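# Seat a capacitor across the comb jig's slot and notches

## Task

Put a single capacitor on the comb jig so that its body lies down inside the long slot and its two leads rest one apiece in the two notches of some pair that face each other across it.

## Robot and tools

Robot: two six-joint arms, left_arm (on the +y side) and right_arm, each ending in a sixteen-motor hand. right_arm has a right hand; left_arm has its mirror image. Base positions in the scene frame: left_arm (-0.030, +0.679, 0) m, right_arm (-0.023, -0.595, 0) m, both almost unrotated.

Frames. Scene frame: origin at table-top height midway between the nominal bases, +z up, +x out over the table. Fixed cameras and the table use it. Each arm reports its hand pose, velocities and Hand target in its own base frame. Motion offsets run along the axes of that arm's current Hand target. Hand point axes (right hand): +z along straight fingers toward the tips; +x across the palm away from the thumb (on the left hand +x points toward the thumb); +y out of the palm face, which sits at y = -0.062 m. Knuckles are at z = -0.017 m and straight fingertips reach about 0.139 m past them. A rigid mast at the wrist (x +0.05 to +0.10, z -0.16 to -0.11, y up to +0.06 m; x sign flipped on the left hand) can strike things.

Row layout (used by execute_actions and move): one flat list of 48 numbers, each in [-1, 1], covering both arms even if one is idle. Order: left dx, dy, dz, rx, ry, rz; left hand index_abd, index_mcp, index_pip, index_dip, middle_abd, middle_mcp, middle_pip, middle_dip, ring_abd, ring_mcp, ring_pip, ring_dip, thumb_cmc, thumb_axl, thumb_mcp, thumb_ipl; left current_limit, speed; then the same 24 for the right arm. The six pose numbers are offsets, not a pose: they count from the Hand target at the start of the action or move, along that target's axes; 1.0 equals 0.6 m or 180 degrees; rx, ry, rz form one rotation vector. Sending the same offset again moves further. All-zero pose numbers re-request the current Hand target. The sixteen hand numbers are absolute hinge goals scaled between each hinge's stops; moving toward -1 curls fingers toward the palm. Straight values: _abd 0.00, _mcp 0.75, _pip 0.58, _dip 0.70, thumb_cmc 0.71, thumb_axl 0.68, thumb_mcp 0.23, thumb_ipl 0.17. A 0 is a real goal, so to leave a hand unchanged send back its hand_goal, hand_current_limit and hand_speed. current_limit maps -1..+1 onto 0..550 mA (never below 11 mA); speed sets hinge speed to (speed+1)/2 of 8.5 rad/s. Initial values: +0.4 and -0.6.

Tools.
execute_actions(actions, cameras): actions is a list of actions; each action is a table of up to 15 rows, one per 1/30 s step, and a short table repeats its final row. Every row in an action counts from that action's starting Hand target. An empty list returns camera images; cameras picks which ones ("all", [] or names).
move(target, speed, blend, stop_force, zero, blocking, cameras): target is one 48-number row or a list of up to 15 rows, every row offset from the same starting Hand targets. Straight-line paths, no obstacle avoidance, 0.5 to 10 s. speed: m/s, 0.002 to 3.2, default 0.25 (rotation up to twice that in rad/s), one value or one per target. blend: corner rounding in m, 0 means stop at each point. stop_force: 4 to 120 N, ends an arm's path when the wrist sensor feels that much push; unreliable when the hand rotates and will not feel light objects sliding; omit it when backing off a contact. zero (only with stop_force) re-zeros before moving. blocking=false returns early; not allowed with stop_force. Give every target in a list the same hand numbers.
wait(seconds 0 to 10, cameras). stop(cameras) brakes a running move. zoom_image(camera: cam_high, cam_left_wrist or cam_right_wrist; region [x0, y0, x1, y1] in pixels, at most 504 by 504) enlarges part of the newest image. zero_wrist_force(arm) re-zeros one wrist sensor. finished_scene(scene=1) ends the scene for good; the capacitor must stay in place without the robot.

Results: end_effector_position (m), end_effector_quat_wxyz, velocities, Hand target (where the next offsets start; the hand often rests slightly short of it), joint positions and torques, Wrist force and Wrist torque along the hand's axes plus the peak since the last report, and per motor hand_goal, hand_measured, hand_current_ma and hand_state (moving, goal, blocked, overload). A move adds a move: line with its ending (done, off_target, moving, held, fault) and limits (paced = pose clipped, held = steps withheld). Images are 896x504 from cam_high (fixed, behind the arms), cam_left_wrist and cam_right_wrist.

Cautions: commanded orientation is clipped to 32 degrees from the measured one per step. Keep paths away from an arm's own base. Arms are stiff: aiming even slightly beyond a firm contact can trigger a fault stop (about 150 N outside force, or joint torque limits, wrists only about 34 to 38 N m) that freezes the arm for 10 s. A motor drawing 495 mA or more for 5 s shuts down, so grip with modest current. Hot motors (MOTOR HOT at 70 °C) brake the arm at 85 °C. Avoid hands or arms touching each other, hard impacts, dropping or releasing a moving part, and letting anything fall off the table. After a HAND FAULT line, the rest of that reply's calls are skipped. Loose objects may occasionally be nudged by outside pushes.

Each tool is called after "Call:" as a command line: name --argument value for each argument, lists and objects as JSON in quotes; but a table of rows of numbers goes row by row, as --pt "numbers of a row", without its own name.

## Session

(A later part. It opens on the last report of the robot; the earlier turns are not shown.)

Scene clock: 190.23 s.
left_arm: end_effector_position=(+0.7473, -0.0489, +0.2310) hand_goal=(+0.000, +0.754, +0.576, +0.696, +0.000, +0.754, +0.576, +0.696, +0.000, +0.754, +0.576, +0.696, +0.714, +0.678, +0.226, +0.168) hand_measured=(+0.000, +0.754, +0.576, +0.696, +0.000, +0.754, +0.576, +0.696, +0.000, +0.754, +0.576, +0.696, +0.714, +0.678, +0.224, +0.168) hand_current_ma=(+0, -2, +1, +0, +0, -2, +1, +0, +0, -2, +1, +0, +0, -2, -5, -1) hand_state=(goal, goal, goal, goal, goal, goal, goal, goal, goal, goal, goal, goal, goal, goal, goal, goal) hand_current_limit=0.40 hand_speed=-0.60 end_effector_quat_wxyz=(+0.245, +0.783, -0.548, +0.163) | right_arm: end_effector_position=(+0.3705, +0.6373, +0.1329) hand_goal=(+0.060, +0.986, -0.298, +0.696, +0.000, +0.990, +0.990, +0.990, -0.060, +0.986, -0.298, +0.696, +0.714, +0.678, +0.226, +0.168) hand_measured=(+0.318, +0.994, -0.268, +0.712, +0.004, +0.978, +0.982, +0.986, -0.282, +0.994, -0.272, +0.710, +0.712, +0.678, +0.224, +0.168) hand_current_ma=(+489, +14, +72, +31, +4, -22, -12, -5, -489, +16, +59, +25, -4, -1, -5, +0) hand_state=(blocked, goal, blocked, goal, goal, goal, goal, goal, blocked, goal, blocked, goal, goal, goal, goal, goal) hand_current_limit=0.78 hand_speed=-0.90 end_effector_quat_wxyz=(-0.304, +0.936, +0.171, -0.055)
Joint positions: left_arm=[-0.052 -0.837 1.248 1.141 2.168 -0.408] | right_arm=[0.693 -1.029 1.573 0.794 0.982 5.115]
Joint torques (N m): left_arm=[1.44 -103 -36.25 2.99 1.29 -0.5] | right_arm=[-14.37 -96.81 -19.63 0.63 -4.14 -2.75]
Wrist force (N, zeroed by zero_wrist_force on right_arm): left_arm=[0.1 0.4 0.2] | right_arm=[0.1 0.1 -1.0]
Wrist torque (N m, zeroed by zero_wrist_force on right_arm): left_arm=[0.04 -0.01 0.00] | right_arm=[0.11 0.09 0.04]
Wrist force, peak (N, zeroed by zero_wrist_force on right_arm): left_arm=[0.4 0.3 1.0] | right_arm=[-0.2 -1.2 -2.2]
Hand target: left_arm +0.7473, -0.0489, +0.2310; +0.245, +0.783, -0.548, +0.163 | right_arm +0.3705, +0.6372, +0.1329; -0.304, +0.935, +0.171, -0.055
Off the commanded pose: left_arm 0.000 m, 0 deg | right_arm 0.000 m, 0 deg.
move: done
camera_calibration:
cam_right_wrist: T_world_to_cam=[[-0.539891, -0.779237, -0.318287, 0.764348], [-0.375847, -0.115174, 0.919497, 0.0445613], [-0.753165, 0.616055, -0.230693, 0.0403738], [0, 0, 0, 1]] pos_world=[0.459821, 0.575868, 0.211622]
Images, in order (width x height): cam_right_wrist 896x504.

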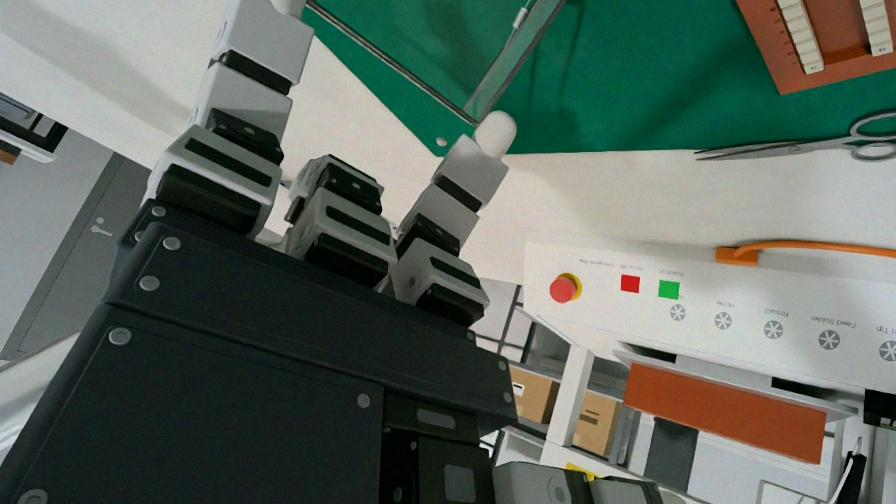

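Call:
move --pt "0 0 0 0 0 0 0 0.754 0.576 0.696 0 0.754 0.576 0.696 0 0.754 0.576 0.696 0.714 0.678 0.226 0.168 0.4 -0.6 0 0.0332 -0.00813 0.03333 0 0 0.06 0.986 -0.299 0.696 0 0.99 0.99 0.99 -0.06 0.986 -0.299 0.696 0.714 0.678 0.226 0.168 0.78 -0.9" --pt "0 0 0 0 0 0 0 0.754 0.576 0.696 0 0.754 0.576 0.696 0 0.754 0.576 0.696 0.714 0.678 0.226 0.168 0.4 -0.6 0 0.06792 -0.01132 0.06667 0 0 0.06 0.986 -0.299 0.696 0 0.99 0.99 0.99 -0.06 0.986 -0.299 0.696 0.714 0.678 0.226 0.168 0.78 -0.9" --pt "0 0 0 0 0 0 0 0.754 0.576 0.696 0 0.754 0.576 0.696 0 0.754 0.576 0.696 0.714 0.678 0.226 0.168 0.4 -0.6 0 0.10345 -0.0093 0.1 0 0 0.06 0.986 -0.299 0.696 0 0.99 0.99 0.99 -0.06 0.986 -0.299 0.696 0.714 0.678 0.226 0.168 0.78 -0.9" --speed 0.035 --blend 0.004 --cameras '["cam_right_wrist","cam_high"]'

Call:
zoom_image --camera "cam_right_wrist" --region '[240, 0, 740, 250]'

Call:
zoom_image --camera "cam_high" --region '[260, 160, 400, 260]'

Scene clock: 195.43 s.
left_arm: end_effector_position=(+0.7473, -0.0489, +0.2310) hand_goal=(+0.000, +0.754, +0.576, +0.696, +0.000, +0.754, +0.576, +0.696, +0.000, +0.754, +0.576, +0.696, +0.714, +0.678, +0.226, +0.168) hand_measured=(+0.000, +0.754, +0.576, +0.696, +0.000, +0.754, +0.576, +0.696, +0.000, +0.754, +0.576, +0.696, +0.714, +0.678, +0.224, +0.168) hand_current_ma=(+0, -2, +1, +0, +0, -2, +1, +0, +0, -2, +1, +0, +0, -2, -5, -1) hand_state=(goal, goal, goal, goal, goal, goal, goal, goal, goal, goal, goal, goal, goal, goal, goal, goal) hand_current_limit=0.40 hand_speed=-0.60 end_effector_quat_wxyz=(+0.245, +0.783, -0.548, +0.163) | right_arm: end_effector_position=(+0.3894, +0.5873, +0.1009) hand_goal=(+0.060, +0.986, -0.298, +0.696, +0.000, +0.990, +0.990, +0.990, -0.060, +0.986, -0.298, +0.696, +0.714, +0.678, +0.226, +0.168) hand_measured=(+0.064, +0.980, -0.296, +0.698, +0.004, +0.978, +0.982, +0.986, -0.062, +0.980, -0.296, +0.698, +0.708, +0.678, +0.224, +0.168) hand_current_ma=(+3, -11, +2, +4, +4, -22, -12, -5, -3, -10, +2, +4, -8, -1, -5, +0) hand_state=(goal, goal, goal, goal, goal, goal, goal, goal, goal, goal, goal, goal, goal, goal, goal, goal) hand_current_limit=0.78 hand_speed=-0.90 end_effector_quat_wxyz=(-0.447, +0.876, +0.160, -0.081)
Joint positions: left_arm=[-0.052 -0.837 1.248 1.141 2.168 -0.408] | right_arm=[0.505 -1.042 1.75 0.666 0.642 4.955]
Joint torques (N m): left_arm=[2.52 -104.37 -36.26 3.17 1.48 -0.36] | right_arm=[-13.75 -58.3 -14.96 0.72 -5.33 -2.55]
Wrist force (N, zeroed by zero_wrist_force on right_arm): left_arm=[-0.3 0.2 0.4] | right_arm=[0.2 1.5 -0.6]
Wrist torque (N m, zeroed by zero_wrist_force on right_arm): left_arm=[0.00 0.05 -0.03] | right_arm=[0.00 0.05 0.05]
Wrist force, peak (N, zeroed by zero_wrist_force on right_arm): left_arm=[-0.1 0.4 0.8] | right_arm=[0.4 -1.4 -3.0]
Hand target: left_arm +0.7473, -0.0489, +0.2310; +0.245, +0.783, -0.548, +0.163 | right_arm +0.3894, +0.5872, +0.1009; -0.447, +0.876, +0.160, -0.081
Off the commanded pose: left_arm 0.000 m, 0 deg | right_arm 0.000 m, 0 deg.
move: done
camera_calibration:
cam_right_wrist: T_world_to_cam=[[-0.583708, -0.662762, -0.469075, 0.689374], [-0.274985, -0.382208, 0.882213, 0.196612], [-0.763982, 0.643944, 0.0408479, 0.0384869], [0, 0, 0, 1]] pos_world=[0.485862, 0.507254, 0.148343]
Images, in order (width x height): cam_high 896x504, cam_right_wrist 896x504.

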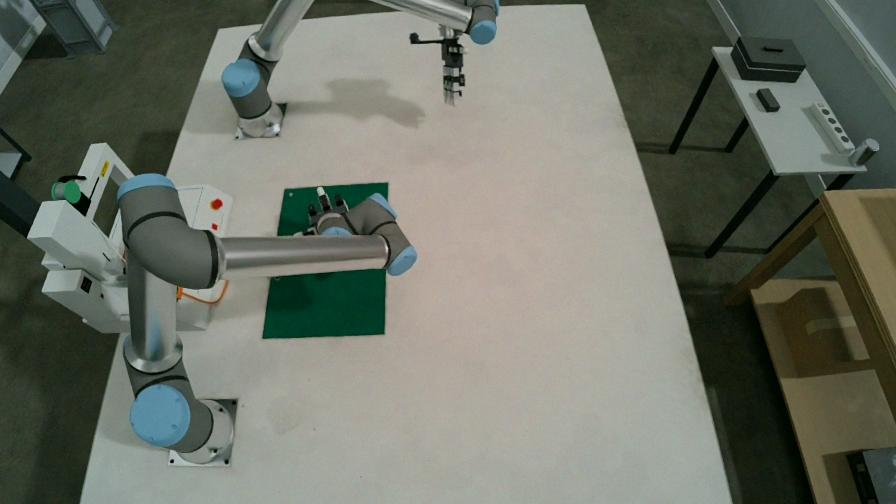

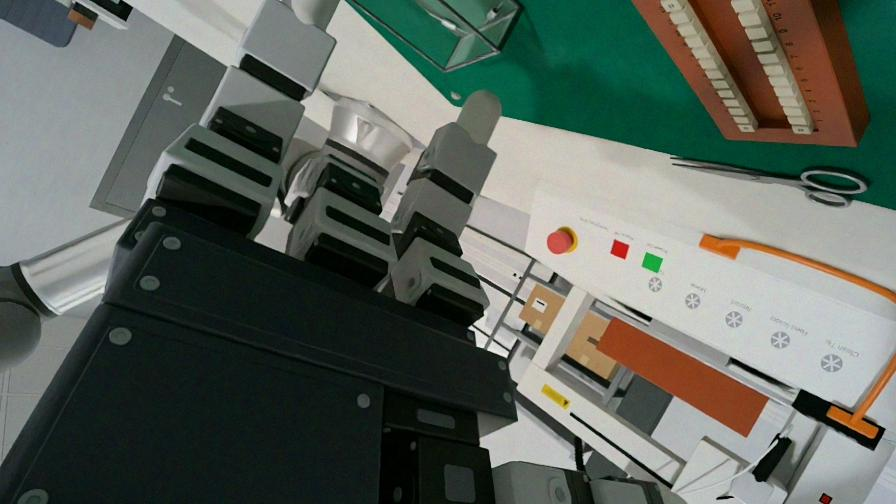

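Scaled by 1.008 from the camera's 896x504 image, which has a finer 1280x720 frame.

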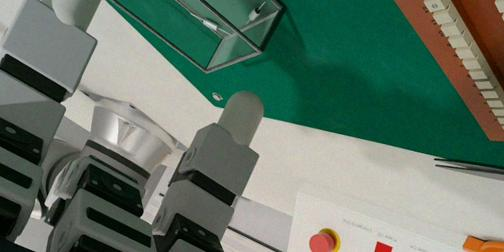

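Scaled by 3.600 from the camera's 896x504 image, which has a finer 1280x720 frame.

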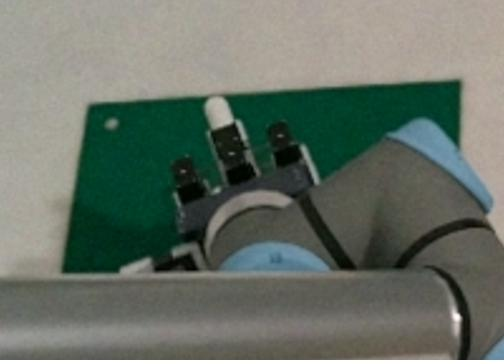

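Call:
zoom_image --camera "cam_right_wrist" --region '[330, 0, 580, 110]'

Scaled by 2.016 from the camera's 896x504 image, which has a finer 1280x720 frame.

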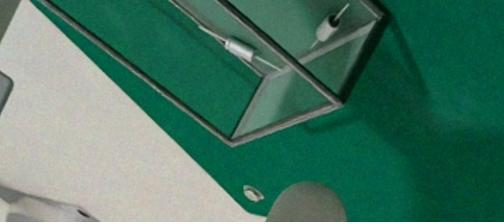

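Call:
move --pt "0 0 0 0 0 0 0 0.754 0.576 0.696 0 0.754 0.576 0.696 0 0.754 0.576 0.696 0.714 0.678 0.226 0.168 0.4 -0.6 0 -0.0809 -0.0588 -0.1 0 0 0.382 0.986 -0.299 0.696 0 0.99 0.99 0.99 -0.382 0.986 -0.299 0.696 0.714 0.678 0.226 0.168 0.4 -0.6" --pt "0 0 0 0 0 0 0 0.754 0.576 0.696 0 0.754 0.576 0.696 0 0.754 0.576 0.696 0.714 0.678 0.226 0.168 0.4 -0.6 0 -0.2647 0.1404 -0.3 0 0 0.382 0.986 -0.299 0.696 0 0.99 0.99 0.99 -0.382 0.986 -0.299 0.696 0.714 0.678 0.226 0.168 0.4 -0.6" --speed 0.25 --blend 0.03 --cameras '["cam_right_wrist"]'

Call:
zoom_image --camera "cam_right_wrist" --region '[290, 0, 590, 150]'

Scene clock: 200.50 s.
left_arm: end_effector_position=(+0.7473, -0.0489, +0.2310) hand_goal=(+0.000, +0.754, +0.576, +0.696, +0.000, +0.754, +0.576, +0.696, +0.000, +0.754, +0.576, +0.696, +0.714, +0.678, +0.226, +0.168) hand_measured=(+0.000, +0.754, +0.576, +0.696, +0.000, +0.754, +0.576, +0.696, +0.000, +0.754, +0.576, +0.696, +0.714, +0.678, +0.224, +0.168) hand_current_ma=(+0, -2, +1, +0, +0, -2, +1, +0, +0, -2, +1, +0, +0, -2, -5, -1) hand_state=(goal, goal, goal, goal, goal, goal, goal, goal, goal, goal, goal, goal, goal, goal, goal, goal) hand_current_limit=0.40 hand_speed=-0.60 end_effector_quat_wxyz=(+0.245, +0.783, -0.548, +0.163) | right_arm: end_effector_position=(+0.3323, +0.7382, +0.1800) hand_goal=(+0.382, +0.986, -0.298, +0.696, +0.000, +0.990, +0.990, +0.990, -0.382, +0.986, -0.298, +0.696, +0.714, +0.678, +0.226, +0.168) hand_measured=(+0.378, +0.980, -0.296, +0.698, +0.004, +0.980, +0.982, +0.986, -0.378, +0.980, -0.296, +0.698, +0.712, +0.678, +0.224, +0.168) hand_current_ma=(-5, -10, +2, +4, +4, -20, -11, -5, +5, -9, +2, +4, -3, -1, -5, +0) hand_state=(goal, goal, goal, goal, goal, goal, goal, goal, goal, goal, goal, goal, goal, goal, goal, goal) hand_current_limit=0.40 hand_speed=-0.60 end_effector_quat_wxyz=(-0.001, +0.984, +0.180, +0.000)
Joint positions: left_arm=[-0.052 -0.837 1.248 1.141 2.168 -0.408] | right_arm=[1 -0.758 1.069 1.258 1.571 5.351]
Joint torques (N m): left_arm=[3.64 -104.09 -36.31 2.59 1.59 -0.5] | right_arm=[12.42 -84.14 -52.97 8.15 2.13 1.63]
Wrist force (N, zeroed by zero_wrist_force on right_arm): left_arm=[-0.6 0.0 0.5] | right_arm=[-0.1 0.2 -0.5]
Wrist torque (N m, zeroed by zero_wrist_force on right_arm): left_arm=[-0.03 0.09 -0.05] | right_arm=[-0.05 0.04 -0.30]
Wrist force, peak (N, zeroed by zero_wrist_force on right_arm): left_arm=[-0.4 0.0 0.8] | right_arm=[0.1 2.6 -0.5]
Hand target: left_arm +0.7473, -0.0489, +0.2310; +0.245, +0.783, -0.548, +0.163 | right_arm +0.3323, +0.7382, +0.1800; +0.000, +0.984, +0.180, +0.000
Off the commanded pose: left_arm 0.000 m, 0 deg | right_arm 0.000 m, 0 deg.
move: done
camera_calibration:
cam_right_wrist: T_world_to_cam=[[-0.51061, -0.857822, 0.0584745, 0.81784], [-0.564875, 0.385954, 0.729353, -0.274342], [-0.648223, 0.339384, -0.681634, 0.21082], [0, 0, 0, 1]] pos_world=[0.399287, 0.735895, 0.295971]
Images, in order (width x height): cam_right_wrist 896x504.

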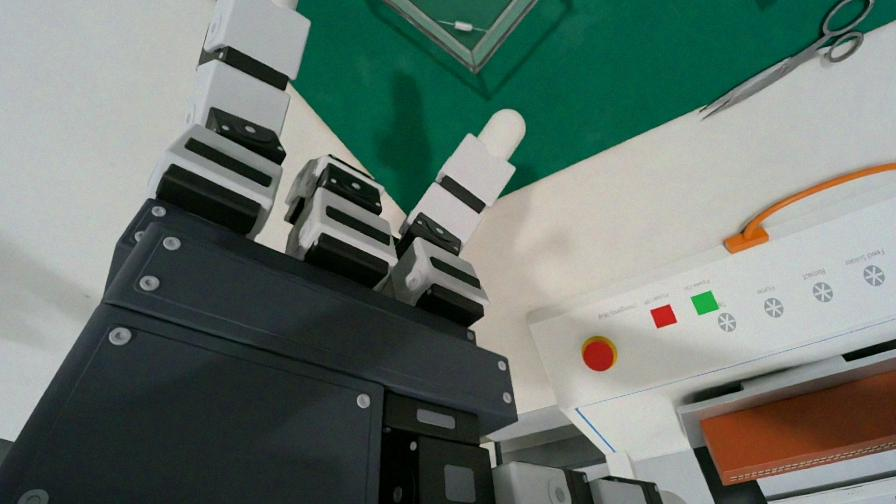

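Scaled by 1.680 from the camera's 896x504 image, which has a finer 1280x720 frame.

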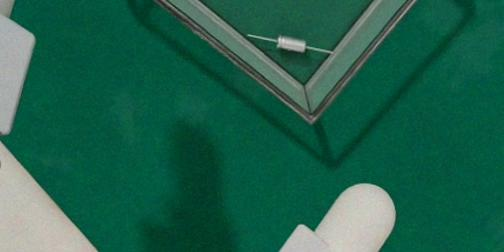

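Call:
move --pt "0 0 0 0 0 0 0 0.754 0.576 0.696 0 0.754 0.576 0.696 0 0.754 0.576 0.696 0.714 0.678 0.226 0.168 0.4 -0.6 0.0017 0.0067 0.1033 0 0 0 0.382 0.986 -0.299 0.696 0 0.99 0.99 0.99 -0.382 0.986 -0.299 0.696 0.714 0.678 0.226 0.168 0.4 -0.6" --speed 0.12 --stop_force 8 --cameras '["cam_right_wrist"]'

Call:
zoom_image --camera "cam_right_wrist" --region '[290, 0, 590, 150]'

Scene clock: 202.63 s.
left_arm: end_effector_position=(+0.7473, -0.0489, +0.2310) hand_goal=(+0.000, +0.754, +0.576, +0.696, +0.000, +0.754, +0.576, +0.696, +0.000, +0.754, +0.576, +0.696, +0.714, +0.678, +0.226, +0.168) hand_measured=(+0.000, +0.754, +0.576, +0.696, +0.000, +0.754, +0.576, +0.696, +0.000, +0.754, +0.576, +0.696, +0.714, +0.678, +0.224, +0.168) hand_current_ma=(+0, -2, +1, +0, +0, -2, +1, +0, +0, -2, +1, +0, +0, -2, -5, -1) hand_state=(goal, goal, goal, goal, goal, goal, goal, goal, goal, goal, goal, goal, goal, goal, goal, goal) hand_current_limit=0.40 hand_speed=-0.60 end_effector_quat_wxyz=(+0.245, +0.783, -0.548, +0.163) | right_arm: end_effector_position=(+0.3348, +0.7349, +0.1180) hand_goal=(+0.382, +0.986, -0.298, +0.696, +0.000, +0.990, +0.990, +0.990, -0.382, +0.986, -0.298, +0.696, +0.714, +0.678, +0.226, +0.168) hand_measured=(+0.378, +0.980, -0.296, +0.698, +0.004, +0.980, +0.982, +0.986, -0.378, +0.980, -0.296, +0.698, +0.712, +0.678, +0.224, +0.168) hand_current_ma=(-5, -10, +2, +4, +3, -20, -11, -5, +5, -9, +2, +4, -3, -1, -5, +0) hand_state=(goal, goal, goal, goal, goal, goal, goal, goal, goal, goal, goal, goal, goal, goal, goal, goal) hand_current_limit=0.40 hand_speed=-0.60 end_effector_quat_wxyz=(+0.000, +0.984, +0.180, +0.000)
Joint positions: left_arm=[-0.052 -0.837 1.248 1.141 2.168 -0.408] | right_arm=[0.995 -0.722 1.119 1.173 1.571 5.347]
Joint torques (N m): left_arm=[1.49 -103.37 -35.96 2.84 1.33 -0.51] | right_arm=[-13.67 -87.49 -21.74 1.14 0.63 -1.97]
Wrist force (N, zeroed by zero_wrist_force on right_arm): left_arm=[0.0 0.2 -0.2] | right_arm=[0.0 0.0 -0.1]
Wrist torque (N m, zeroed by zero_wrist_force on right_arm): left_arm=[0.05 -0.01 0.00] | right_arm=[-0.12 0.03 -0.28]
Wrist force, peak (N, zeroed by zero_wrist_force on right_arm): left_arm=[-0.4 0.7 0.2] | right_arm=[-0.2 0.3 -1.5]
Hand target: left_arm +0.7473, -0.0489, +0.2310; +0.245, +0.783, -0.548, +0.163 | right_arm +0.3348, +0.7349, +0.1180; +0.000, +0.984, +0.180, +0.000
Off the commanded pose: left_arm 0.000 m, 0 deg | right_arm 0.000 m, 0 deg.
move: done
camera_calibration:
cam_right_wrist: T_world_to_cam=[[-0.510692, -0.857763, 0.0586231, 0.819866], [-0.564894, 0.386163, 0.729228, -0.226553], [-0.648142, 0.339295, -0.681755, 0.171361], [0, 0, 0, 1]] pos_world=[0.401787, 0.732595, 0.233972]
Images, in order (width x height): cam_right_wrist 896x504.

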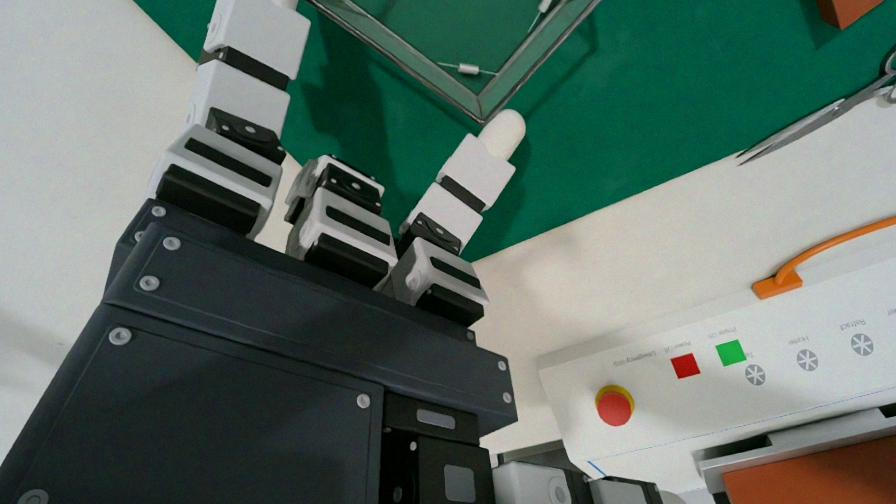

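Scaled by 1.680 from the camera's 896x504 image, which has a finer 1280x720 frame.

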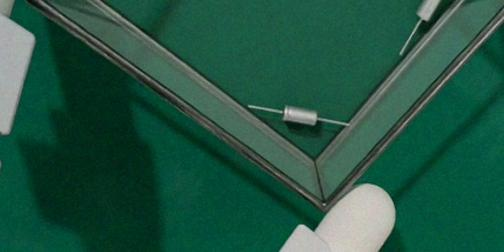

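Call:
execute_actions --actions '[[[0,0,0,0,0,0,0,0.754,0.576,0.696,0,0.754,0.576,0.696,0,0.754,0.576,0.696,0.714,0.678,0.226,0.168,0.4,-0.6,0,0.0017,0,0,0,0,0.382,0.986,-0.299,0.696,0,0.99,0.99,0.99,-0.382,0.986,-0.299,0.696,0.714,0.678,0.226,0.168,0.4,-0.6]],[[0,0,0,0,0,0,0,0.754,0.576,0.696,0,0.754,0.576,0.696,0,0.754,0.576,0.696,0.714,0.678,0.226,0.168,0.4,-0.6,0,0,0,0,0,0,0.2,0.986,-0.299,0.696,0,0.99,0.99,0.99,-0.2,0.986,-0.299,0.696,0.714,0.678,0.226,0.168,0.4,-0.93]],[[0,0,0,0,0,0,0,0.754,0.576,0.696,0,0.754,0.576,0.696,0,0.754,0.576,0.696,0.714,0.678,0.226,0.168,0.4,-0.6,0,0,0,0,0,0,0.06,0.986,-0.299,0.696,0,0.99,0.99,0.99,-0.06,0.986,-0.299,0.696,0.714,0.678,0.226,0.168,0.78,-0.9]]]'

Call:
move --pt "0 0 0 0 0 0 0 0.754 0.576 0.696 0 0.754 0.576 0.696 0 0.754 0.576 0.696 0.714 0.678 0.226 0.168 0.4 -0.6 0 0.02478 -0.01573 0.03333 0 0 0.06 0.986 -0.299 0.696 0 0.99 0.99 0.99 -0.06 0.986 -0.299 0.696 0.714 0.678 0.226 0.168 0.78 -0.9" --pt "0 0 0 0 0 0 0 0.754 0.576 0.696 0 0.754 0.576 0.696 0 0.754 0.576 0.696 0.714 0.678 0.226 0.168 0.4 -0.6 0 0.0523 -0.02787 0.06667 0 0 0.06 0.986 -0.299 0.696 0 0.99 0.99 0.99 -0.06 0.986 -0.299 0.696 0.714 0.678 0.226 0.168 0.78 -0.9" --pt "0 0 0 0 0 0 0 0.754 0.576 0.696 0 0.754 0.576 0.696 0 0.754 0.576 0.696 0.714 0.678 0.226 0.168 0.4 -0.6 0 0.08198 -0.0343 0.1 0 0 0.06 0.986 -0.299 0.696 0 0.99 0.99 0.99 -0.06 0.986 -0.299 0.696 0.714 0.678 0.226 0.168 0.78 -0.9" --pt "0 0 0 0 0 0 0 0.754 0.576 0.696 0 0.754 0.576 0.696 0 0.754 0.576 0.696 0.714 0.678 0.226 0.168 0.4 -0.6 0 0.11315 -0.03708 0.13333 0 0 0.06 0.986 -0.299 0.696 0 0.99 0.99 0.99 -0.06 0.986 -0.299 0.696 0.714 0.678 0.226 0.168 0.78 -0.9" --speed 0.035 --blend 0.004 --cameras '["cam_right_wrist"]'

Call:
zoom_image --camera "cam_right_wrist" --region '[240, 0, 740, 250]'

Scene clock: 204.70 s.
left_arm: end_effector_position=(+0.7473, -0.0489, +0.2310) hand_goal=(+0.000, +0.754, +0.576, +0.696, +0.000, +0.754, +0.576, +0.696, +0.000, +0.754, +0.576, +0.696, +0.714, +0.678, +0.226, +0.168) hand_measured=(+0.000, +0.754, +0.576, +0.696, +0.000, +0.754, +0.576, +0.696, +0.000, +0.754, +0.576, +0.696, +0.714, +0.678, +0.224, +0.168) hand_current_ma=(+0, -2, +1, +0, +0, -2, +1, +0, +0, -2, +1, +0, +0, -2, -5, -1) hand_state=(goal, goal, goal, goal, goal, goal, goal, goal, goal, goal, goal, goal, goal, goal, goal, goal) hand_current_limit=0.40 hand_speed=-0.60 end_effector_quat_wxyz=(+0.245, +0.783, -0.548, +0.163) | right_arm: end_effector_position=(+0.3351, +0.7339, +0.1180) hand_goal=(+0.060, +0.986, -0.298, +0.696, +0.000, +0.990, +0.990, +0.990, -0.060, +0.986, -0.298, +0.696, +0.714, +0.678, +0.226, +0.168) hand_measured=(+0.338, +0.978, -0.292, +0.698, +0.004, +0.980, +0.982, +0.986, -0.308, +0.978, -0.292, +0.698, +0.712, +0.678, +0.224, +0.168) hand_current_ma=(+489, -13, +9, +4, +3, -20, -11, -5, -489, -14, +10, +4, -3, -1, -5, +0) hand_state=(blocked, goal, goal, goal, goal, goal, goal, goal, blocked, goal, goal, goal, goal, goal, goal, goal) hand_current_limit=0.78 hand_speed=-0.90 end_effector_quat_wxyz=(+0.000, +0.984, +0.180, +0.000)
Joint positions: left_arm=[-0.052 -0.837 1.248 1.141 2.168 -0.408] | right_arm=[0.994 -0.723 1.121 1.172 1.571 5.346]
Joint torques (N m): left_arm=[1.15 -102.16 -36.4 2.73 1.26 -0.6] | right_arm=[-14.79 -114.01 -24.02 1.05 -1.41 -1.98]
Wrist force (N, zeroed by zero_wrist_force on right_arm): left_arm=[-0.3 0.2 0.2] | right_arm=[0.4 -0.8 -5.6]
Wrist torque (N m, zeroed by zero_wrist_force on right_arm): left_arm=[0.02 0.04 -0.03] | right_arm=[0.22 0.14 -0.26]
Wrist force, peak (N, zeroed by zero_wrist_force on right_arm): left_arm=[-0.5 0.6 0.6] | right_arm=[0.4 -0.7 -6.0]
Hand target: left_arm +0.7473, -0.0489, +0.2310; +0.245, +0.783, -0.548, +0.163 | right_arm +0.3351, +0.7339, +0.1180; +0.000, +0.984, +0.180, +0.000
Off the commanded pose: left_arm 0.000 m, 0 deg | right_arm 0.000 m, 0 deg.

Scene clock: 211.07 s.
left_arm: end_effector_position=(+0.7473, -0.0489, +0.2310) hand_goal=(+0.000, +0.754, +0.576, +0.696, +0.000, +0.754, +0.576, +0.696, +0.000, +0.754, +0.576, +0.696, +0.714, +0.678, +0.226, +0.168) hand_measured=(+0.000, +0.754, +0.576, +0.696, +0.000, +0.754, +0.576, +0.696, +0.000, +0.754, +0.576, +0.696, +0.714, +0.678, +0.224, +0.168) hand_current_ma=(+0, -2, +1, +0, +0, -2, +1, +0, +0, -2, +1, +0, +0, -2, -5, -1) hand_state=(goal, goal, goal, goal, goal, goal, goal, goal, goal, goal, goal, goal, goal, goal, goal, goal) hand_current_limit=0.40 hand_speed=-0.60 end_effector_quat_wxyz=(+0.245, +0.783, -0.548, +0.163) | right_arm: end_effector_position=(+0.3591, +0.6704, +0.1402) hand_goal=(+0.060, +0.986, -0.298, +0.696, +0.000, +0.990, +0.990, +0.990, -0.060, +0.986, -0.298, +0.696, +0.714, +0.678, +0.226, +0.168) hand_measured=(+0.062, +0.984, -0.294, +0.700, +0.004, +0.980, +0.982, +0.986, -0.062, +0.984, -0.294, +0.700, +0.712, +0.678, +0.224, +0.168) hand_current_ma=(+3, -4, +5, +4, +3, -20, -11, -5, -3, -3, +5, +4, -3, -1, -5, +0) hand_state=(goal, goal, goal, goal, goal, goal, goal, goal, goal, goal, goal, goal, goal, goal, goal, goal) hand_current_limit=0.78 hand_speed=-0.90 end_effector_quat_wxyz=(-0.205, +0.962, +0.176, -0.037)
Joint positions: left_arm=[-0.052 -0.837 1.248 1.141 2.168 -0.408] | right_arm=[0.807 -0.96 1.431 0.908 1.195 5.195]
Joint torques (N m): left_arm=[1.64 -104.15 -36.68 2.59 1.35 -0.51] | right_arm=[-12.77 -106.72 -20.99 0.62 -4.24 -2.69]
Wrist force (N, zeroed by zero_wrist_force on right_arm): left_arm=[-0.1 0.0 0.2] | right_arm=[0.4 0.9 -0.5]
Wrist torque (N m, zeroed by zero_wrist_force on right_arm): left_arm=[-0.01 0.02 0.00] | right_arm=[-0.03 0.02 0.09]
Wrist force, peak (N, zeroed by zero_wrist_force on right_arm): left_arm=[-0.2 0.1 1.0] | right_arm=[0.2 -0.9 -5.7]
Hand target: left_arm +0.7473, -0.0489, +0.2310; +0.245, +0.783, -0.548, +0.163 | right_arm +0.3591, +0.6704, +0.1402; -0.205, +0.962, +0.176, -0.037
Off the commanded pose: left_arm 0.000 m, 0 deg | right_arm 0.000 m, 0 deg.
move: done
camera_calibration:
cam_right_wrist: T_world_to_cam=[[-0.520833, -0.830033, -0.199444, 0.79695], [-0.443154, 0.0632065, 0.894215, -0.0545099], [-0.729621, 0.554121, -0.400752, 0.069966], [0, 0, 0, 1]] pos_world=[0.44197, 0.62617, 0.235729]
Images, in order (width x height): cam_right_wrist 896x504.

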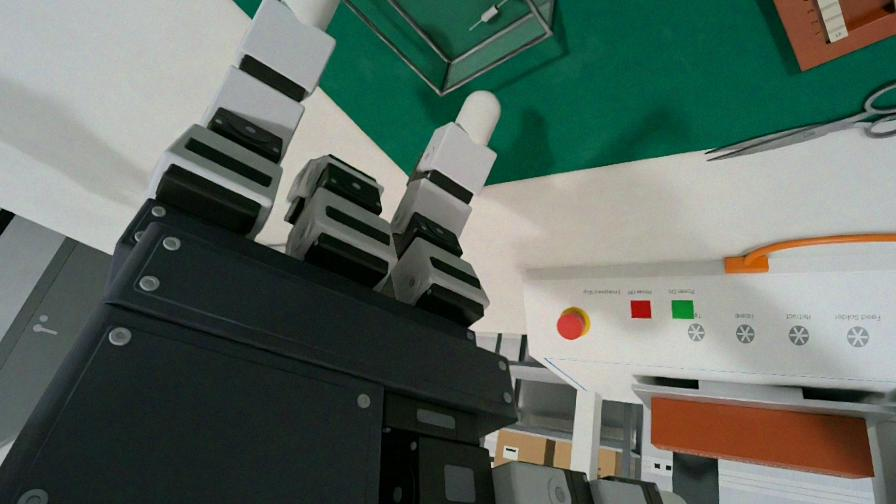

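Scaled by 1.008 from the camera's 896x504 image, which has a finer 1280x720 frame.

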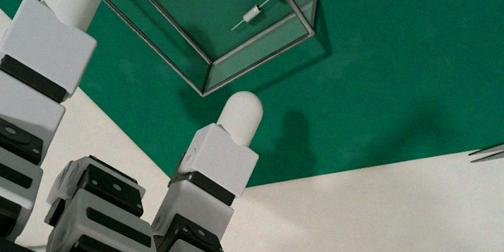

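Call:
move --pt "0 0 0 0 0 0 0 0.754 0.576 0.696 0 0.754 0.576 0.696 0 0.754 0.576 0.696 0.714 0.678 0.226 0.168 0.4 -0.6 0.0235 -0.1385 -0.074 -0.1667 0 0 0.2 0.986 -0.299 0.696 0 0.99 0.99 0.99 -0.2 0.986 -0.299 0.696 0.714 0.678 0.226 0.168 0.4 -0.6" --speed 0.25 --cameras '[]'

Call:
move --pt "0 0 0 0 0 0 0 0.754 0.576 0.696 0 0.754 0.576 0.696 0 0.754 0.576 0.696 0.714 0.678 0.226 0.168 0.4 -0.6 0 0 0 0 0 -0.5 0.2 0.986 -0.299 0.696 0 0.99 0.99 0.99 -0.2 0.986 -0.299 0.696 0.714 0.678 0.226 0.168 0.4 -0.6" --speed 0.5 --cameras '["cam_right_wrist","cam_high"]'

Call:
zoom_image --camera "cam_right_wrist" --region '[290, 0, 690, 200]'

Scene clock: 214.10 s.
left_arm: end_effector_position=(+0.7473, -0.0489, +0.2310) hand_goal=(+0.000, +0.754, +0.576, +0.696, +0.000, +0.754, +0.576, +0.696, +0.000, +0.754, +0.576, +0.696, +0.714, +0.678, +0.226, +0.168) hand_measured=(+0.000, +0.754, +0.576, +0.696, +0.000, +0.754, +0.576, +0.696, +0.000, +0.754, +0.576, +0.696, +0.714, +0.678, +0.224, +0.168) hand_current_ma=(+0, -2, +1, +0, +0, -2, +1, +0, +0, -2, +1, +0, +0, -2, -5, -1) hand_state=(goal, goal, goal, goal, goal, goal, goal, goal, goal, goal, goal, goal, goal, goal, goal, goal) hand_current_limit=0.40 hand_speed=-0.60 end_effector_quat_wxyz=(+0.245, +0.783, -0.548, +0.163) | right_arm: end_effector_position=(+0.3518, +0.7294, +0.2146) hand_goal=(+0.200, +0.986, -0.298, +0.696, +0.000, +0.990, +0.990, +0.990, -0.200, +0.986, -0.298, +0.696, +0.714, +0.678, +0.226, +0.168) hand_measured=(+0.196, +0.984, -0.294, +0.700, +0.004, +0.980, +0.984, +0.986, -0.196, +0.984, -0.294, +0.700, +0.712, +0.678, +0.224, +0.168) hand_current_ma=(-4, -4, +5, +4, +3, -19, -11, -5, +4, -4, +4, +4, -2, -1, -5, +0) hand_state=(goal, goal, goal, goal, goal, goal, goal, goal, goal, goal, goal, goal, goal, goal, goal, goal) hand_current_limit=0.40 hand_speed=-0.60 end_effector_quat_wxyz=(+0.051, +0.982, +0.179, +0.010)
Joint positions: left_arm=[-0.052 -0.837 1.248 1.141 2.168 -0.408] | right_arm=[0.999 -0.734 0.995 1.371 1.655 5.353]
Joint torques (N m): left_arm=[0.99 -103.87 -36.36 2.73 1.31 -0.64] | right_arm=[14.16 -88.68 -53.38 8.29 2.74 2.03]
Wrist force (N, zeroed by zero_wrist_force on right_arm): left_arm=[-0.2 -0.2 0.2] | right_arm=[-0.2 -0.1 -0.7]
Wrist torque (N m, zeroed by zero_wrist_force on right_arm): left_arm=[-0.04 0.03 -0.01] | right_arm=[-0.05 0.08 -0.32]
Wrist force, peak (N, zeroed by zero_wrist_force on right_arm): left_arm=[0.0 0.6 0.8] | right_arm=[0.1 2.0 -0.5]
Hand target: left_arm +0.7473, -0.0489, +0.2310; +0.245, +0.783, -0.548, +0.163 | right_arm +0.3518, +0.7294, +0.2146; +0.051, +0.982, +0.179, +0.010
Off the commanded pose: left_arm 0.000 m, 0 deg | right_arm 0.000 m, 0 deg.
move: done
No camera images: "cameras" was empty.

Scene clock: 216.50 s.
left_arm: end_effector_position=(+0.7473, -0.0489, +0.2310) hand_goal=(+0.000, +0.754, +0.576, +0.696, +0.000, +0.754, +0.576, +0.696, +0.000, +0.754, +0.576, +0.696, +0.714, +0.678, +0.226, +0.168) hand_measured=(+0.000, +0.754, +0.576, +0.696, +0.000, +0.754, +0.576, +0.696, +0.000, +0.754, +0.576, +0.696, +0.714, +0.678, +0.224, +0.168) hand_current_ma=(+0, -2, +1, +0, +0, -2, +1, +0, +0, -2, +1, +0, +0, -2, -5, -1) hand_state=(goal, goal, goal, goal, goal, goal, goal, goal, goal, goal, goal, goal, goal, goal, goal, goal) hand_current_limit=0.40 hand_speed=-0.60 end_effector_quat_wxyz=(+0.245, +0.783, -0.548, +0.163) | right_arm: end_effector_position=(+0.3518, +0.7294, +0.2146) hand_goal=(+0.200, +0.986, -0.298, +0.696, +0.000, +0.990, +0.990, +0.990, -0.200, +0.986, -0.298, +0.696, +0.714, +0.678, +0.226, +0.168) hand_measured=(+0.196, +0.984, -0.294, +0.700, +0.004, +0.980, +0.984, +0.986, -0.196, +0.984, -0.294, +0.700, +0.712, +0.678, +0.224, +0.168) hand_current_ma=(-4, -4, +5, +4, +3, -19, -11, -5, +4, -4, +4, +4, -1, -1, -5, +0) hand_state=(goal, goal, goal, goal, goal, goal, goal, goal, goal, goal, goal, goal, goal, goal, goal, goal) hand_current_limit=0.40 hand_speed=-0.60 end_effector_quat_wxyz=(+0.043, +0.568, +0.821, -0.029)
Joint positions: left_arm=[-0.052 -0.837 1.248 1.141 2.168 -0.408] | right_arm=[1.018 -0.939 1.344 1.228 1.654 3.801]
Joint torques (N m): left_arm=[2.85 -103.54 -35.97 2.63 1.5 -0.39] | right_arm=[-13.48 -107.12 -21.52 1.1 -1.93 -2.91]
Wrist force (N, zeroed by zero_wrist_force on right_arm): left_arm=[0.1 0.4 0.7] | right_arm=[0.3 0.6 -0.5]
Wrist torque (N m, zeroed by zero_wrist_force on right_arm): left_arm=[0.00 0.00 0.00] | right_arm=[0.01 0.01 0.06]
Wrist force, peak (N, zeroed by zero_wrist_force on right_arm): left_arm=[-0.2 0.2 0.8] | right_arm=[0.2 0.9 -0.7]
Hand target: left_arm +0.7473, -0.0489, +0.2310; +0.245, +0.783, -0.548, +0.163 | right_arm +0.3518, +0.7294, +0.2146; +0.043, +0.568, +0.821, -0.029
Off the commanded pose: left_arm 0.000 m, 0 deg | right_arm 0.000 m, 0 deg.
move: done
camera_calibration:
cam_right_wrist: T_world_to_cam=[[0.853795, -0.501035, 0.14141, 0.0601803], [-0.415253, -0.491579, 0.765451, 0.2945], [-0.314004, -0.71226, -0.627764, 0.887983], [0, 0, 0, 1]] pos_world=[0.34974, 0.807397, 0.323508]
Images, in order (width x height): cam_high 896x504, cam_right_wrist 896x504.

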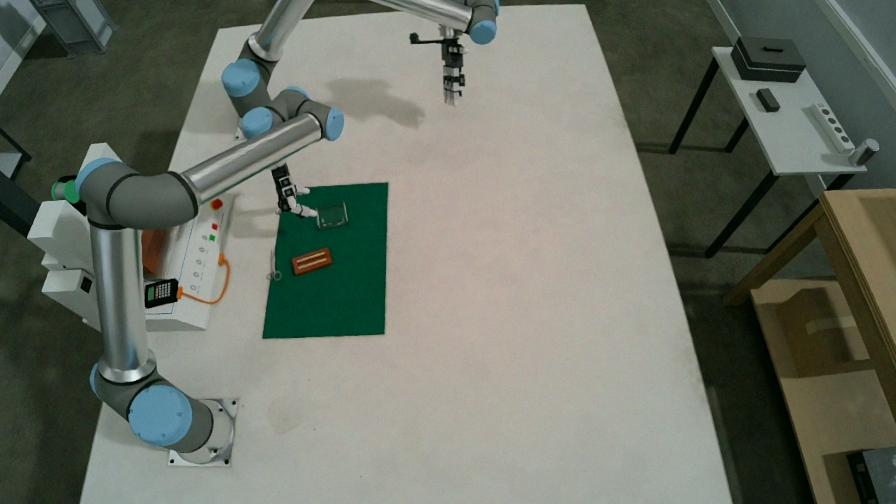

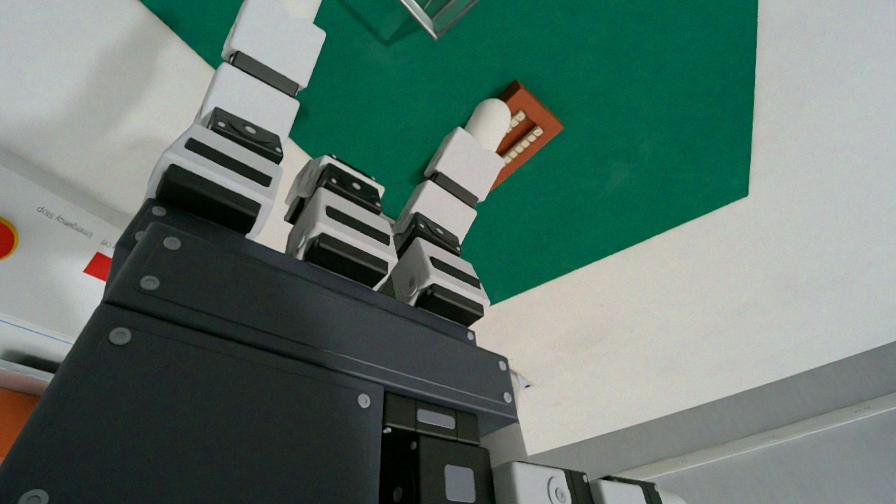

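Scaled by 1.260 from the camera's 896x504 image, which has a finer 1280x720 frame.

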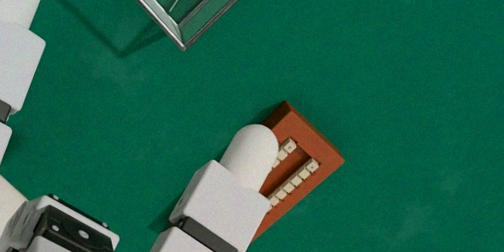

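Call:
move --pt "0 0 0 0 0 0 0 0.754 0.576 0.696 0 0.754 0.576 0.696 0 0.754 0.576 0.696 0.714 0.678 0.226 0.168 0.4 -0.6 -0.0105 0 0.0255 0 0.0331 0 0.25 0.986 -0.299 0.696 0 0.99 0.99 0.99 -0.25 0.986 -0.299 0.696 0.714 0.678 0.226 0.168 0.4 -0.6" --speed 0.25 --cameras '["cam_right_wrist"]'

Call:
zoom_image --camera "cam_right_wrist" --region '[300, 0, 600, 150]'

Scene clock: 218.00 s.
left_arm: end_effector_position=(+0.7473, -0.0489, +0.2310) hand_goal=(+0.000, +0.754, +0.576, +0.696, +0.000, +0.754, +0.576, +0.696, +0.000, +0.754, +0.576, +0.696, +0.714, +0.678, +0.226, +0.168) hand_measured=(+0.000, +0.754, +0.576, +0.696, +0.000, +0.754, +0.576, +0.696, +0.000, +0.754, +0.576, +0.696, +0.714, +0.678, +0.224, +0.168) hand_current_ma=(+0, -2, +1, +0, +0, -2, +1, +0, +0, -2, +1, +0, +0, -2, -5, -1) hand_state=(goal, goal, goal, goal, goal, goal, goal, goal, goal, goal, goal, goal, goal, goal, goal, goal) hand_current_limit=0.40 hand_speed=-0.60 end_effector_quat_wxyz=(+0.245, +0.783, -0.548, +0.163) | right_arm: end_effector_position=(+0.3546, +0.7221, +0.2001) hand_goal=(+0.250, +0.986, -0.298, +0.696, +0.000, +0.990, +0.990, +0.990, -0.250, +0.986, -0.298, +0.696, +0.714, +0.678, +0.226, +0.168) hand_measured=(+0.246, +0.984, -0.294, +0.700, +0.002, +0.980, +0.984, +0.986, -0.246, +0.984, -0.294, +0.700, +0.712, +0.678, +0.224, +0.168) hand_current_ma=(-6, -4, +5, +4, +3, -19, -11, -5, +4, -4, +4, +4, -1, -1, -5, +0) hand_state=(goal, goal, goal, goal, goal, goal, goal, goal, goal, goal, goal, goal, goal, goal, goal, goal) hand_current_limit=0.40 hand_speed=-0.60 end_effector_quat_wxyz=(+0.000, +0.569, +0.823, +0.000)
Joint positions: left_arm=[-0.052 -0.837 1.248 1.141 2.168 -0.408] | right_arm=[0.982 -0.976 1.412 1.134 1.572 3.763]
Joint torques (N m): left_arm=[0.88 -104.19 -36.55 2.65 1.41 -0.56] | right_arm=[-13.67 -105.13 -21.19 1.12 -2.8 -2.82]
Wrist force (N, zeroed by zero_wrist_force on right_arm): left_arm=[-0.3 0.5 0.2] | right_arm=[-0.1 0.4 -0.1]
Wrist torque (N m, zeroed by zero_wrist_force on right_arm): left_arm=[0.06 0.04 -0.04] | right_arm=[-0.05 0.01 0.03]
Wrist force, peak (N, zeroed by zero_wrist_force on right_arm): left_arm=[-0.6 -0.2 0.7] | right_arm=[0.6 0.4 -0.7]
Hand target: left_arm +0.7473, -0.0489, +0.2310; +0.245, +0.783, -0.548, +0.163 | right_arm +0.3546, +0.7221, +0.2001; +0.000, +0.569, +0.823, +0.000
Off the commanded pose: left_arm 0.000 m, 0 deg | right_arm 0.000 m, 0 deg.
move: done
camera_calibration:
cam_right_wrist: T_world_to_cam=[[0.857668, -0.510588, 0.0608798, 0.0778611], [-0.387688, -0.564318, 0.728864, 0.353299], [-0.337793, -0.648726, -0.681946, 0.847906], [0, 0, 0, 1]] pos_world=[0.356607, 0.789186, 0.315979]
Images, in order (width x height): cam_right_wrist 896x504.

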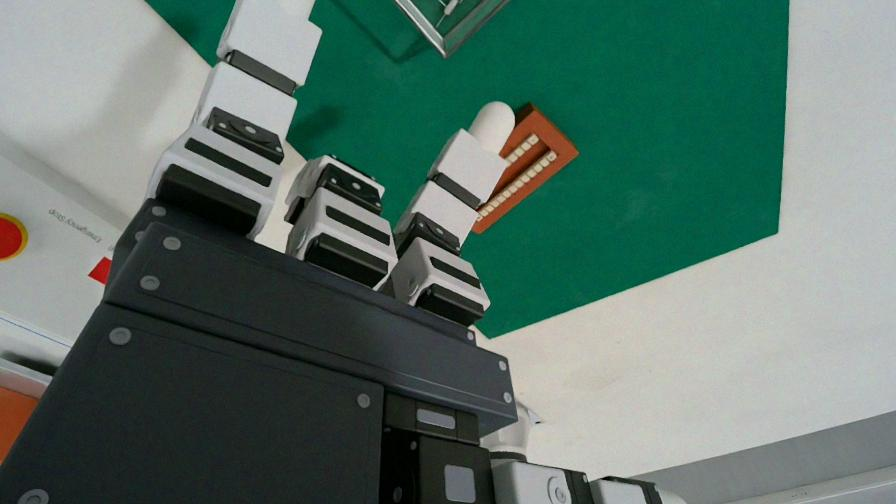

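Scaled by 1.680 from the camera's 896x504 image, which has a finer 1280x720 frame.

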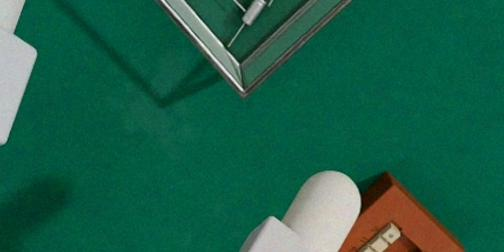

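Call:
move --pt "0 0 0 0 0 0 0 0.754 0.576 0.696 0 0.754 0.576 0.696 0 0.754 0.576 0.696 0.714 0.678 0.226 0.168 0.4 -0.6 -0.0035 -0.0067 0.0833 0 0 0.0572 0.22 0.986 -0.299 0.696 0 0.99 0.99 0.99 -0.22 0.986 -0.299 0.696 0.714 0.678 0.226 0.168 0.4 -0.6" --speed 0.15 --cameras '["cam_right_wrist"]'

Call:
zoom_image --camera "cam_right_wrist" --region '[300, 0, 600, 150]'

Scene clock: 219.53 s.
left_arm: end_effector_position=(+0.7473, -0.0489, +0.2310) hand_goal=(+0.000, +0.754, +0.576, +0.696, +0.000, +0.754, +0.576, +0.696, +0.000, +0.754, +0.576, +0.696, +0.714, +0.678, +0.226, +0.168) hand_measured=(+0.000, +0.754, +0.576, +0.696, +0.000, +0.754, +0.576, +0.696, +0.000, +0.754, +0.576, +0.696, +0.714, +0.678, +0.224, +0.168) hand_current_ma=(+0, -2, +1, +0, +0, -2, +1, +0, +0, -2, +1, +0, +0, -2, -5, -1) hand_state=(goal, goal, goal, goal, goal, goal, goal, goal, goal, goal, goal, goal, goal, goal, goal, goal) hand_current_limit=0.40 hand_speed=-0.60 end_effector_quat_wxyz=(+0.245, +0.783, -0.548, +0.163) | right_arm: end_effector_position=(+0.3515, +0.7186, +0.1501) hand_goal=(+0.220, +0.986, -0.298, +0.696, +0.000, +0.990, +0.990, +0.990, -0.220, +0.986, -0.298, +0.696, +0.714, +0.678, +0.226, +0.168) hand_measured=(+0.222, +0.984, -0.294, +0.700, +0.002, +0.980, +0.984, +0.986, -0.222, +0.984, -0.294, +0.700, +0.712, +0.678, +0.224, +0.168) hand_current_ma=(+2, -4, +5, +4, +3, -19, -11, -5, -2, -4, +4, +4, -1, -1, -5, +0) hand_state=(goal, goal, goal, goal, goal, goal, goal, goal, goal, goal, goal, goal, goal, goal, goal, goal) hand_current_limit=0.40 hand_speed=-0.60 end_effector_quat_wxyz=(+0.000, +0.640, +0.768, +0.000)
Joint positions: left_arm=[-0.052 -0.837 1.248 1.141 2.168 -0.408] | right_arm=[0.995 -0.923 1.42 1.073 1.572 3.955]
Joint torques (N m): left_arm=[0.83 -105.98 -35.63 2.5 1.49 -0.66] | right_arm=[14.21 -71.77 -44.15 0.86 1.09 1.66]
Wrist force (N, zeroed by zero_wrist_force on right_arm): left_arm=[-0.1 0.2 0.1] | right_arm=[0.0 0.5 -0.3]
Wrist torque (N m, zeroed by zero_wrist_force on right_arm): left_arm=[0.03 0.02 -0.02] | right_arm=[-0.03 0.01 -0.27]
Wrist force, peak (N, zeroed by zero_wrist_force on right_arm): left_arm=[-0.4 0.2 0.8] | right_arm=[0.2 0.5 -0.8]
Hand target: left_arm +0.7473, -0.0489, +0.2310; +0.245, +0.783, -0.548, +0.163 | right_arm +0.3516, +0.7187, +0.1501; +0.000, +0.640, +0.768, +0.000
Off the commanded pose: left_arm 0.000 m, 0 deg | right_arm 0.000 m, 0 deg.
move: done
camera_calibration:
cam_right_wrist: T_world_to_cam=[[0.752747, -0.655525, 0.0604935, 0.222867], [-0.482027, -0.486259, 0.728836, 0.363715], [-0.448354, -0.577788, -0.682011, 0.798445], [0, 0, 0, 1]] pos_world=[0.365544, 0.784287, 0.265978]
Images, in order (width x height): cam_right_wrist 896x504.

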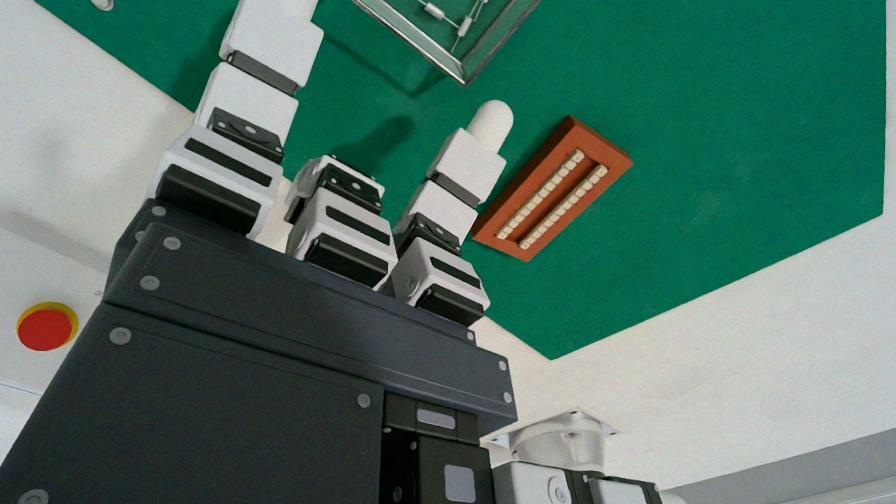

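Scaled by 1.680 from the camera's 896x504 image, which has a finer 1280x720 frame.

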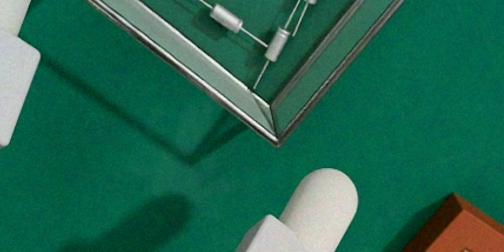

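Call:
move --pt "0 0 0 0 0 0 0 0.754 0.576 0.696 0 0.754 0.576 0.696 0 0.754 0.576 0.696 0.714 0.678 0.226 0.168 0.4 -0.6 0 0.0033 0.0538 0 0 0 0.22 0.986 -0.299 0.696 0 0.99 0.99 0.99 -0.22 0.986 -0.299 0.696 0.714 0.678 0.226 0.168 0.4 -0.6" --speed 0.12 --stop_force 8 --cameras '["cam_right_wrist"]'

Call:
zoom_image --camera "cam_right_wrist" --region '[300, 0, 600, 150]'

Call:
execute_actions --actions '[[[0,0,0,0,0,0,0,0.754,0.576,0.696,0,0.754,0.576,0.696,0,0.754,0.576,0.696,0.714,0.678,0.226,0.168,0.4,-0.6,0,0,0,0,0,0,0.0,0.986,-0.299,0.696,0,0.99,0.99,0.99,0.0,0.986,-0.299,0.696,0.714,0.678,0.226,0.168,0.4,-0.93]],[[0,0,0,0,0,0,0,0.754,0.576,0.696,0,0.754,0.576,0.696,0,0.754,0.576,0.696,0.714,0.678,0.226,0.168,0.4,-0.6,0,0,0,0,0,0,0.0,0.986,-0.299,0.696,0,0.99,0.99,0.99,0.0,0.986,-0.299,0.696,0.714,0.678,0.226,0.168,0.4,-0.93]]]' --cameras '["cam_right_wrist"]'

Call:
zoom_image --camera "cam_right_wrist" --region '[300, 0, 600, 150]'

Scene clock: 221.43 s.
left_arm: end_effector_position=(+0.7473, -0.0489, +0.2310) hand_goal=(+0.000, +0.754, +0.576, +0.696, +0.000, +0.754, +0.576, +0.696, +0.000, +0.754, +0.576, +0.696, +0.714, +0.678, +0.226, +0.168) hand_measured=(+0.000, +0.754, +0.576, +0.696, +0.000, +0.754, +0.576, +0.696, +0.000, +0.754, +0.576, +0.696, +0.714, +0.678, +0.224, +0.168) hand_current_ma=(+0, -2, +1, +0, +0, -2, +1, +0, +0, -2, +1, +0, +0, -2, -5, -1) hand_state=(goal, goal, goal, goal, goal, goal, goal, goal, goal, goal, goal, goal, goal, goal, goal, goal) hand_current_limit=0.40 hand_speed=-0.60 end_effector_quat_wxyz=(+0.245, +0.783, -0.548, +0.163) | right_arm: end_effector_position=(+0.3536, +0.7191, +0.1178) hand_goal=(+0.220, +0.986, -0.298, +0.696, +0.000, +0.990, +0.990, +0.990, -0.220, +0.986, -0.298, +0.696, +0.714, +0.678, +0.226, +0.168) hand_measured=(+0.222, +0.984, -0.294, +0.700, +0.002, +0.980, +0.984, +0.986, -0.222, +0.984, -0.294, +0.700, +0.712, +0.678, +0.224, +0.168) hand_current_ma=(+2, -4, +5, +4, +3, -19, -11, -5, -2, -4, +4, +4, -1, -1, -5, +0) hand_state=(goal, goal, goal, goal, goal, goal, goal, goal, goal, goal, goal, goal, goal, goal, goal, goal) hand_current_limit=0.40 hand_speed=-0.60 end_effector_quat_wxyz=(+0.000, +0.640, +0.768, +0.000)
Joint positions: left_arm=[-0.052 -0.837 1.248 1.141 2.168 -0.408] | right_arm=[0.993 -0.895 1.436 1.029 1.572 3.953]
Joint torques (N m): left_arm=[0.52 -104.48 -35.36 2.64 1.44 -0.63] | right_arm=[-15.08 -71.57 -18.96 1.12 1.03 -2.12]
Wrist force (N, zeroed by zero_wrist_force on right_arm): left_arm=[-0.2 0.1 0.6] | right_arm=[0.1 0.2 -0.3]
Wrist torque (N m, zeroed by zero_wrist_force on right_arm): left_arm=[-0.03 0.05 -0.02] | right_arm=[-0.07 -0.01 -0.27]
Wrist force, peak (N, zeroed by zero_wrist_force on right_arm): left_arm=[0.4 0.4 0.9] | right_arm=[0.3 0.4 -0.9]
Hand target: left_arm +0.7473, -0.0489, +0.2310; +0.245, +0.783, -0.548, +0.163 | right_arm +0.3536, +0.7191, +0.1178; +0.000, +0.640, +0.768, +0.000
Off the commanded pose: left_arm 0.000 m, 0 deg | right_arm 0.000 m, 0 deg.
move: done
camera_calibration:
cam_right_wrist: T_world_to_cam=[[0.75261, -0.65568, 0.0605133, 0.22374], [-0.482221, -0.486256, 0.72871, 0.388439], [-0.448376, -0.577615, -0.682144, 0.777514], [0, 0, 0, 1]] pos_world=[0.367544, 0.784686, 0.233778]
Images, in order (width x height): cam_right_wrist 896x504.

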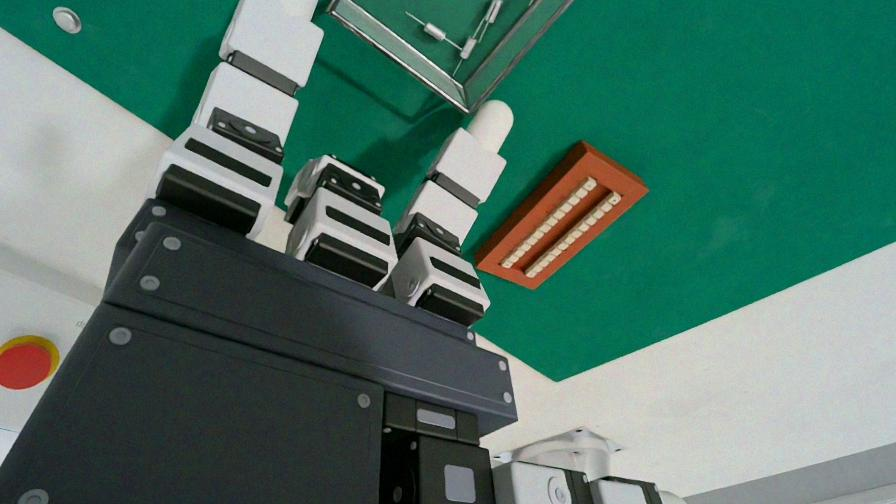

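Scaled by 1.680 from the camera's 896x504 image, which has a finer 1280x720 frame.

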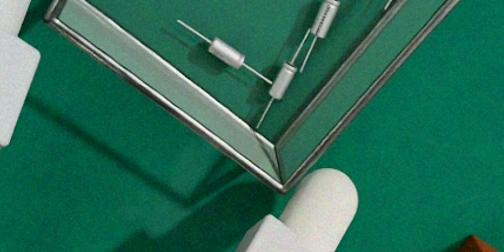

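Scene clock: 222.63 s.
left_arm: end_effector_position=(+0.7473, -0.0489, +0.2310) hand_goal=(+0.000, +0.754, +0.576, +0.696, +0.000, +0.754, +0.576, +0.696, +0.000, +0.754, +0.576, +0.696, +0.714, +0.678, +0.226, +0.168) hand_measured=(+0.000, +0.754, +0.576, +0.696, +0.000, +0.754, +0.576, +0.696, +0.000, +0.754, +0.576, +0.696, +0.714, +0.678, +0.224, +0.168) hand_current_ma=(+0, -2, +1, +0, +0, -2, +1, +0, +0, -2, +1, +0, +0, -2, -5, -1) hand_state=(goal, goal, goal, goal, goal, goal, goal, goal, goal, goal, goal, goal, goal, goal, goal, goal) hand_current_limit=0.40 hand_speed=-0.60 end_effector_quat_wxyz=(+0.245, +0.783, -0.548, +0.163) | right_arm: end_effector_position=(+0.3536, +0.7191, +0.1178) hand_goal=(+0.000, +0.986, -0.298, +0.696, +0.000, +0.990, +0.990, +0.990, +0.000, +0.986, -0.298, +0.696, +0.714, +0.678, +0.226, +0.168) hand_measured=(+0.142, +0.984, -0.294, +0.700, +0.002, +0.980, +0.984, +0.986, -0.122, +0.982, -0.294, +0.700, +0.712, +0.678, +0.224, +0.168) hand_current_ma=(+385, -2, +6, +4, +3, -19, -11, -5, -375, -4, +7, +4, -1, -1, -5, +0) hand_state=(blocked, goal, goal, goal, goal, goal, goal, goal, blocked, goal, goal, goal, goal, goal, goal, goal) hand_current_limit=0.40 hand_speed=-0.93 end_effector_quat_wxyz=(+0.000, +0.640, +0.768, +0.000)
Joint positions: left_arm=[-0.052 -0.837 1.248 1.141 2.168 -0.408] | right_arm=[0.993 -0.895 1.436 1.029 1.572 3.953]
Joint torques (N m): left_arm=[1.94 -103.44 -36.47 2.67 1.36 -0.35] | right_arm=[-12 -73.61 -21.38 1.15 1.03 -1.92]
Wrist force (N, zeroed by zero_wrist_force on right_arm): left_arm=[0.2 0.3 0.4] | right_arm=[0.2 0.4 -1.4]
Wrist torque (N m, zeroed by zero_wrist_force on right_arm): left_arm=[0.02 -0.01 0.01] | right_arm=[0.03 0.01 -0.24]
Wrist force, peak (N, zeroed by zero_wrist_force on right_arm): left_arm=[-0.3 0.5 0.6] | right_arm=[0.2 0.4 -1.4]
Hand target: left_arm +0.7473, -0.0489, +0.2310; +0.245, +0.783, -0.548, +0.163 | right_arm +0.3536, +0.7191, +0.1178; +0.000, +0.640, +0.768, +0.000
Off the commanded pose: left_arm 0.000 m, 0 deg | right_arm 0.000 m, 0 deg.
camera_calibration:
cam_right_wrist: T_world_to_cam=[[0.75261, -0.65568, 0.0605133, 0.22374], [-0.482221, -0.486256, 0.72871, 0.388439], [-0.448376, -0.577615, -0.682144, 0.777514], [0, 0, 0, 1]] pos_world=[0.367544, 0.784686, 0.233778]
Images, in order (width x height): cam_right_wrist 896x504.

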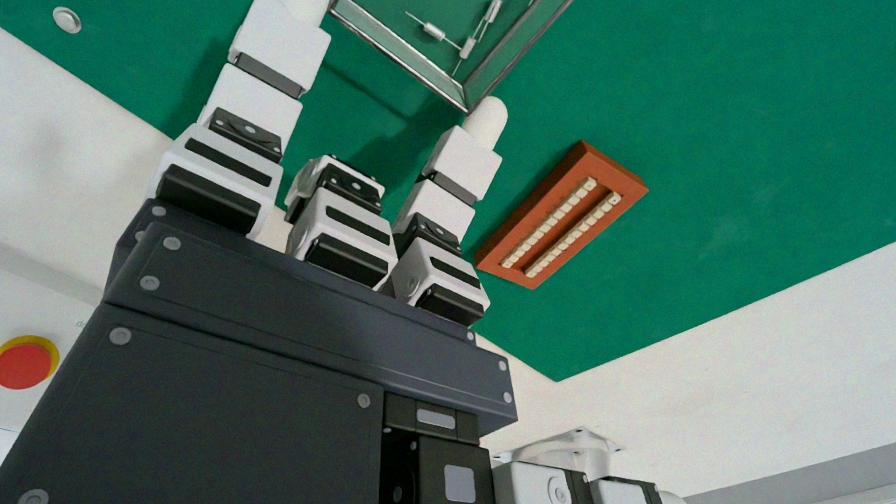

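Scaled by 1.680 from the camera's 896x504 image, which has a finer 1280x720 frame.

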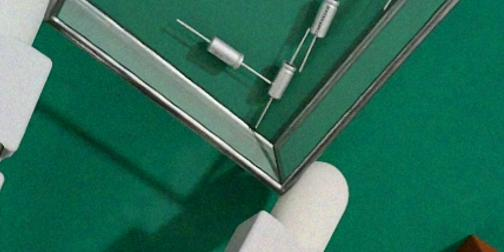

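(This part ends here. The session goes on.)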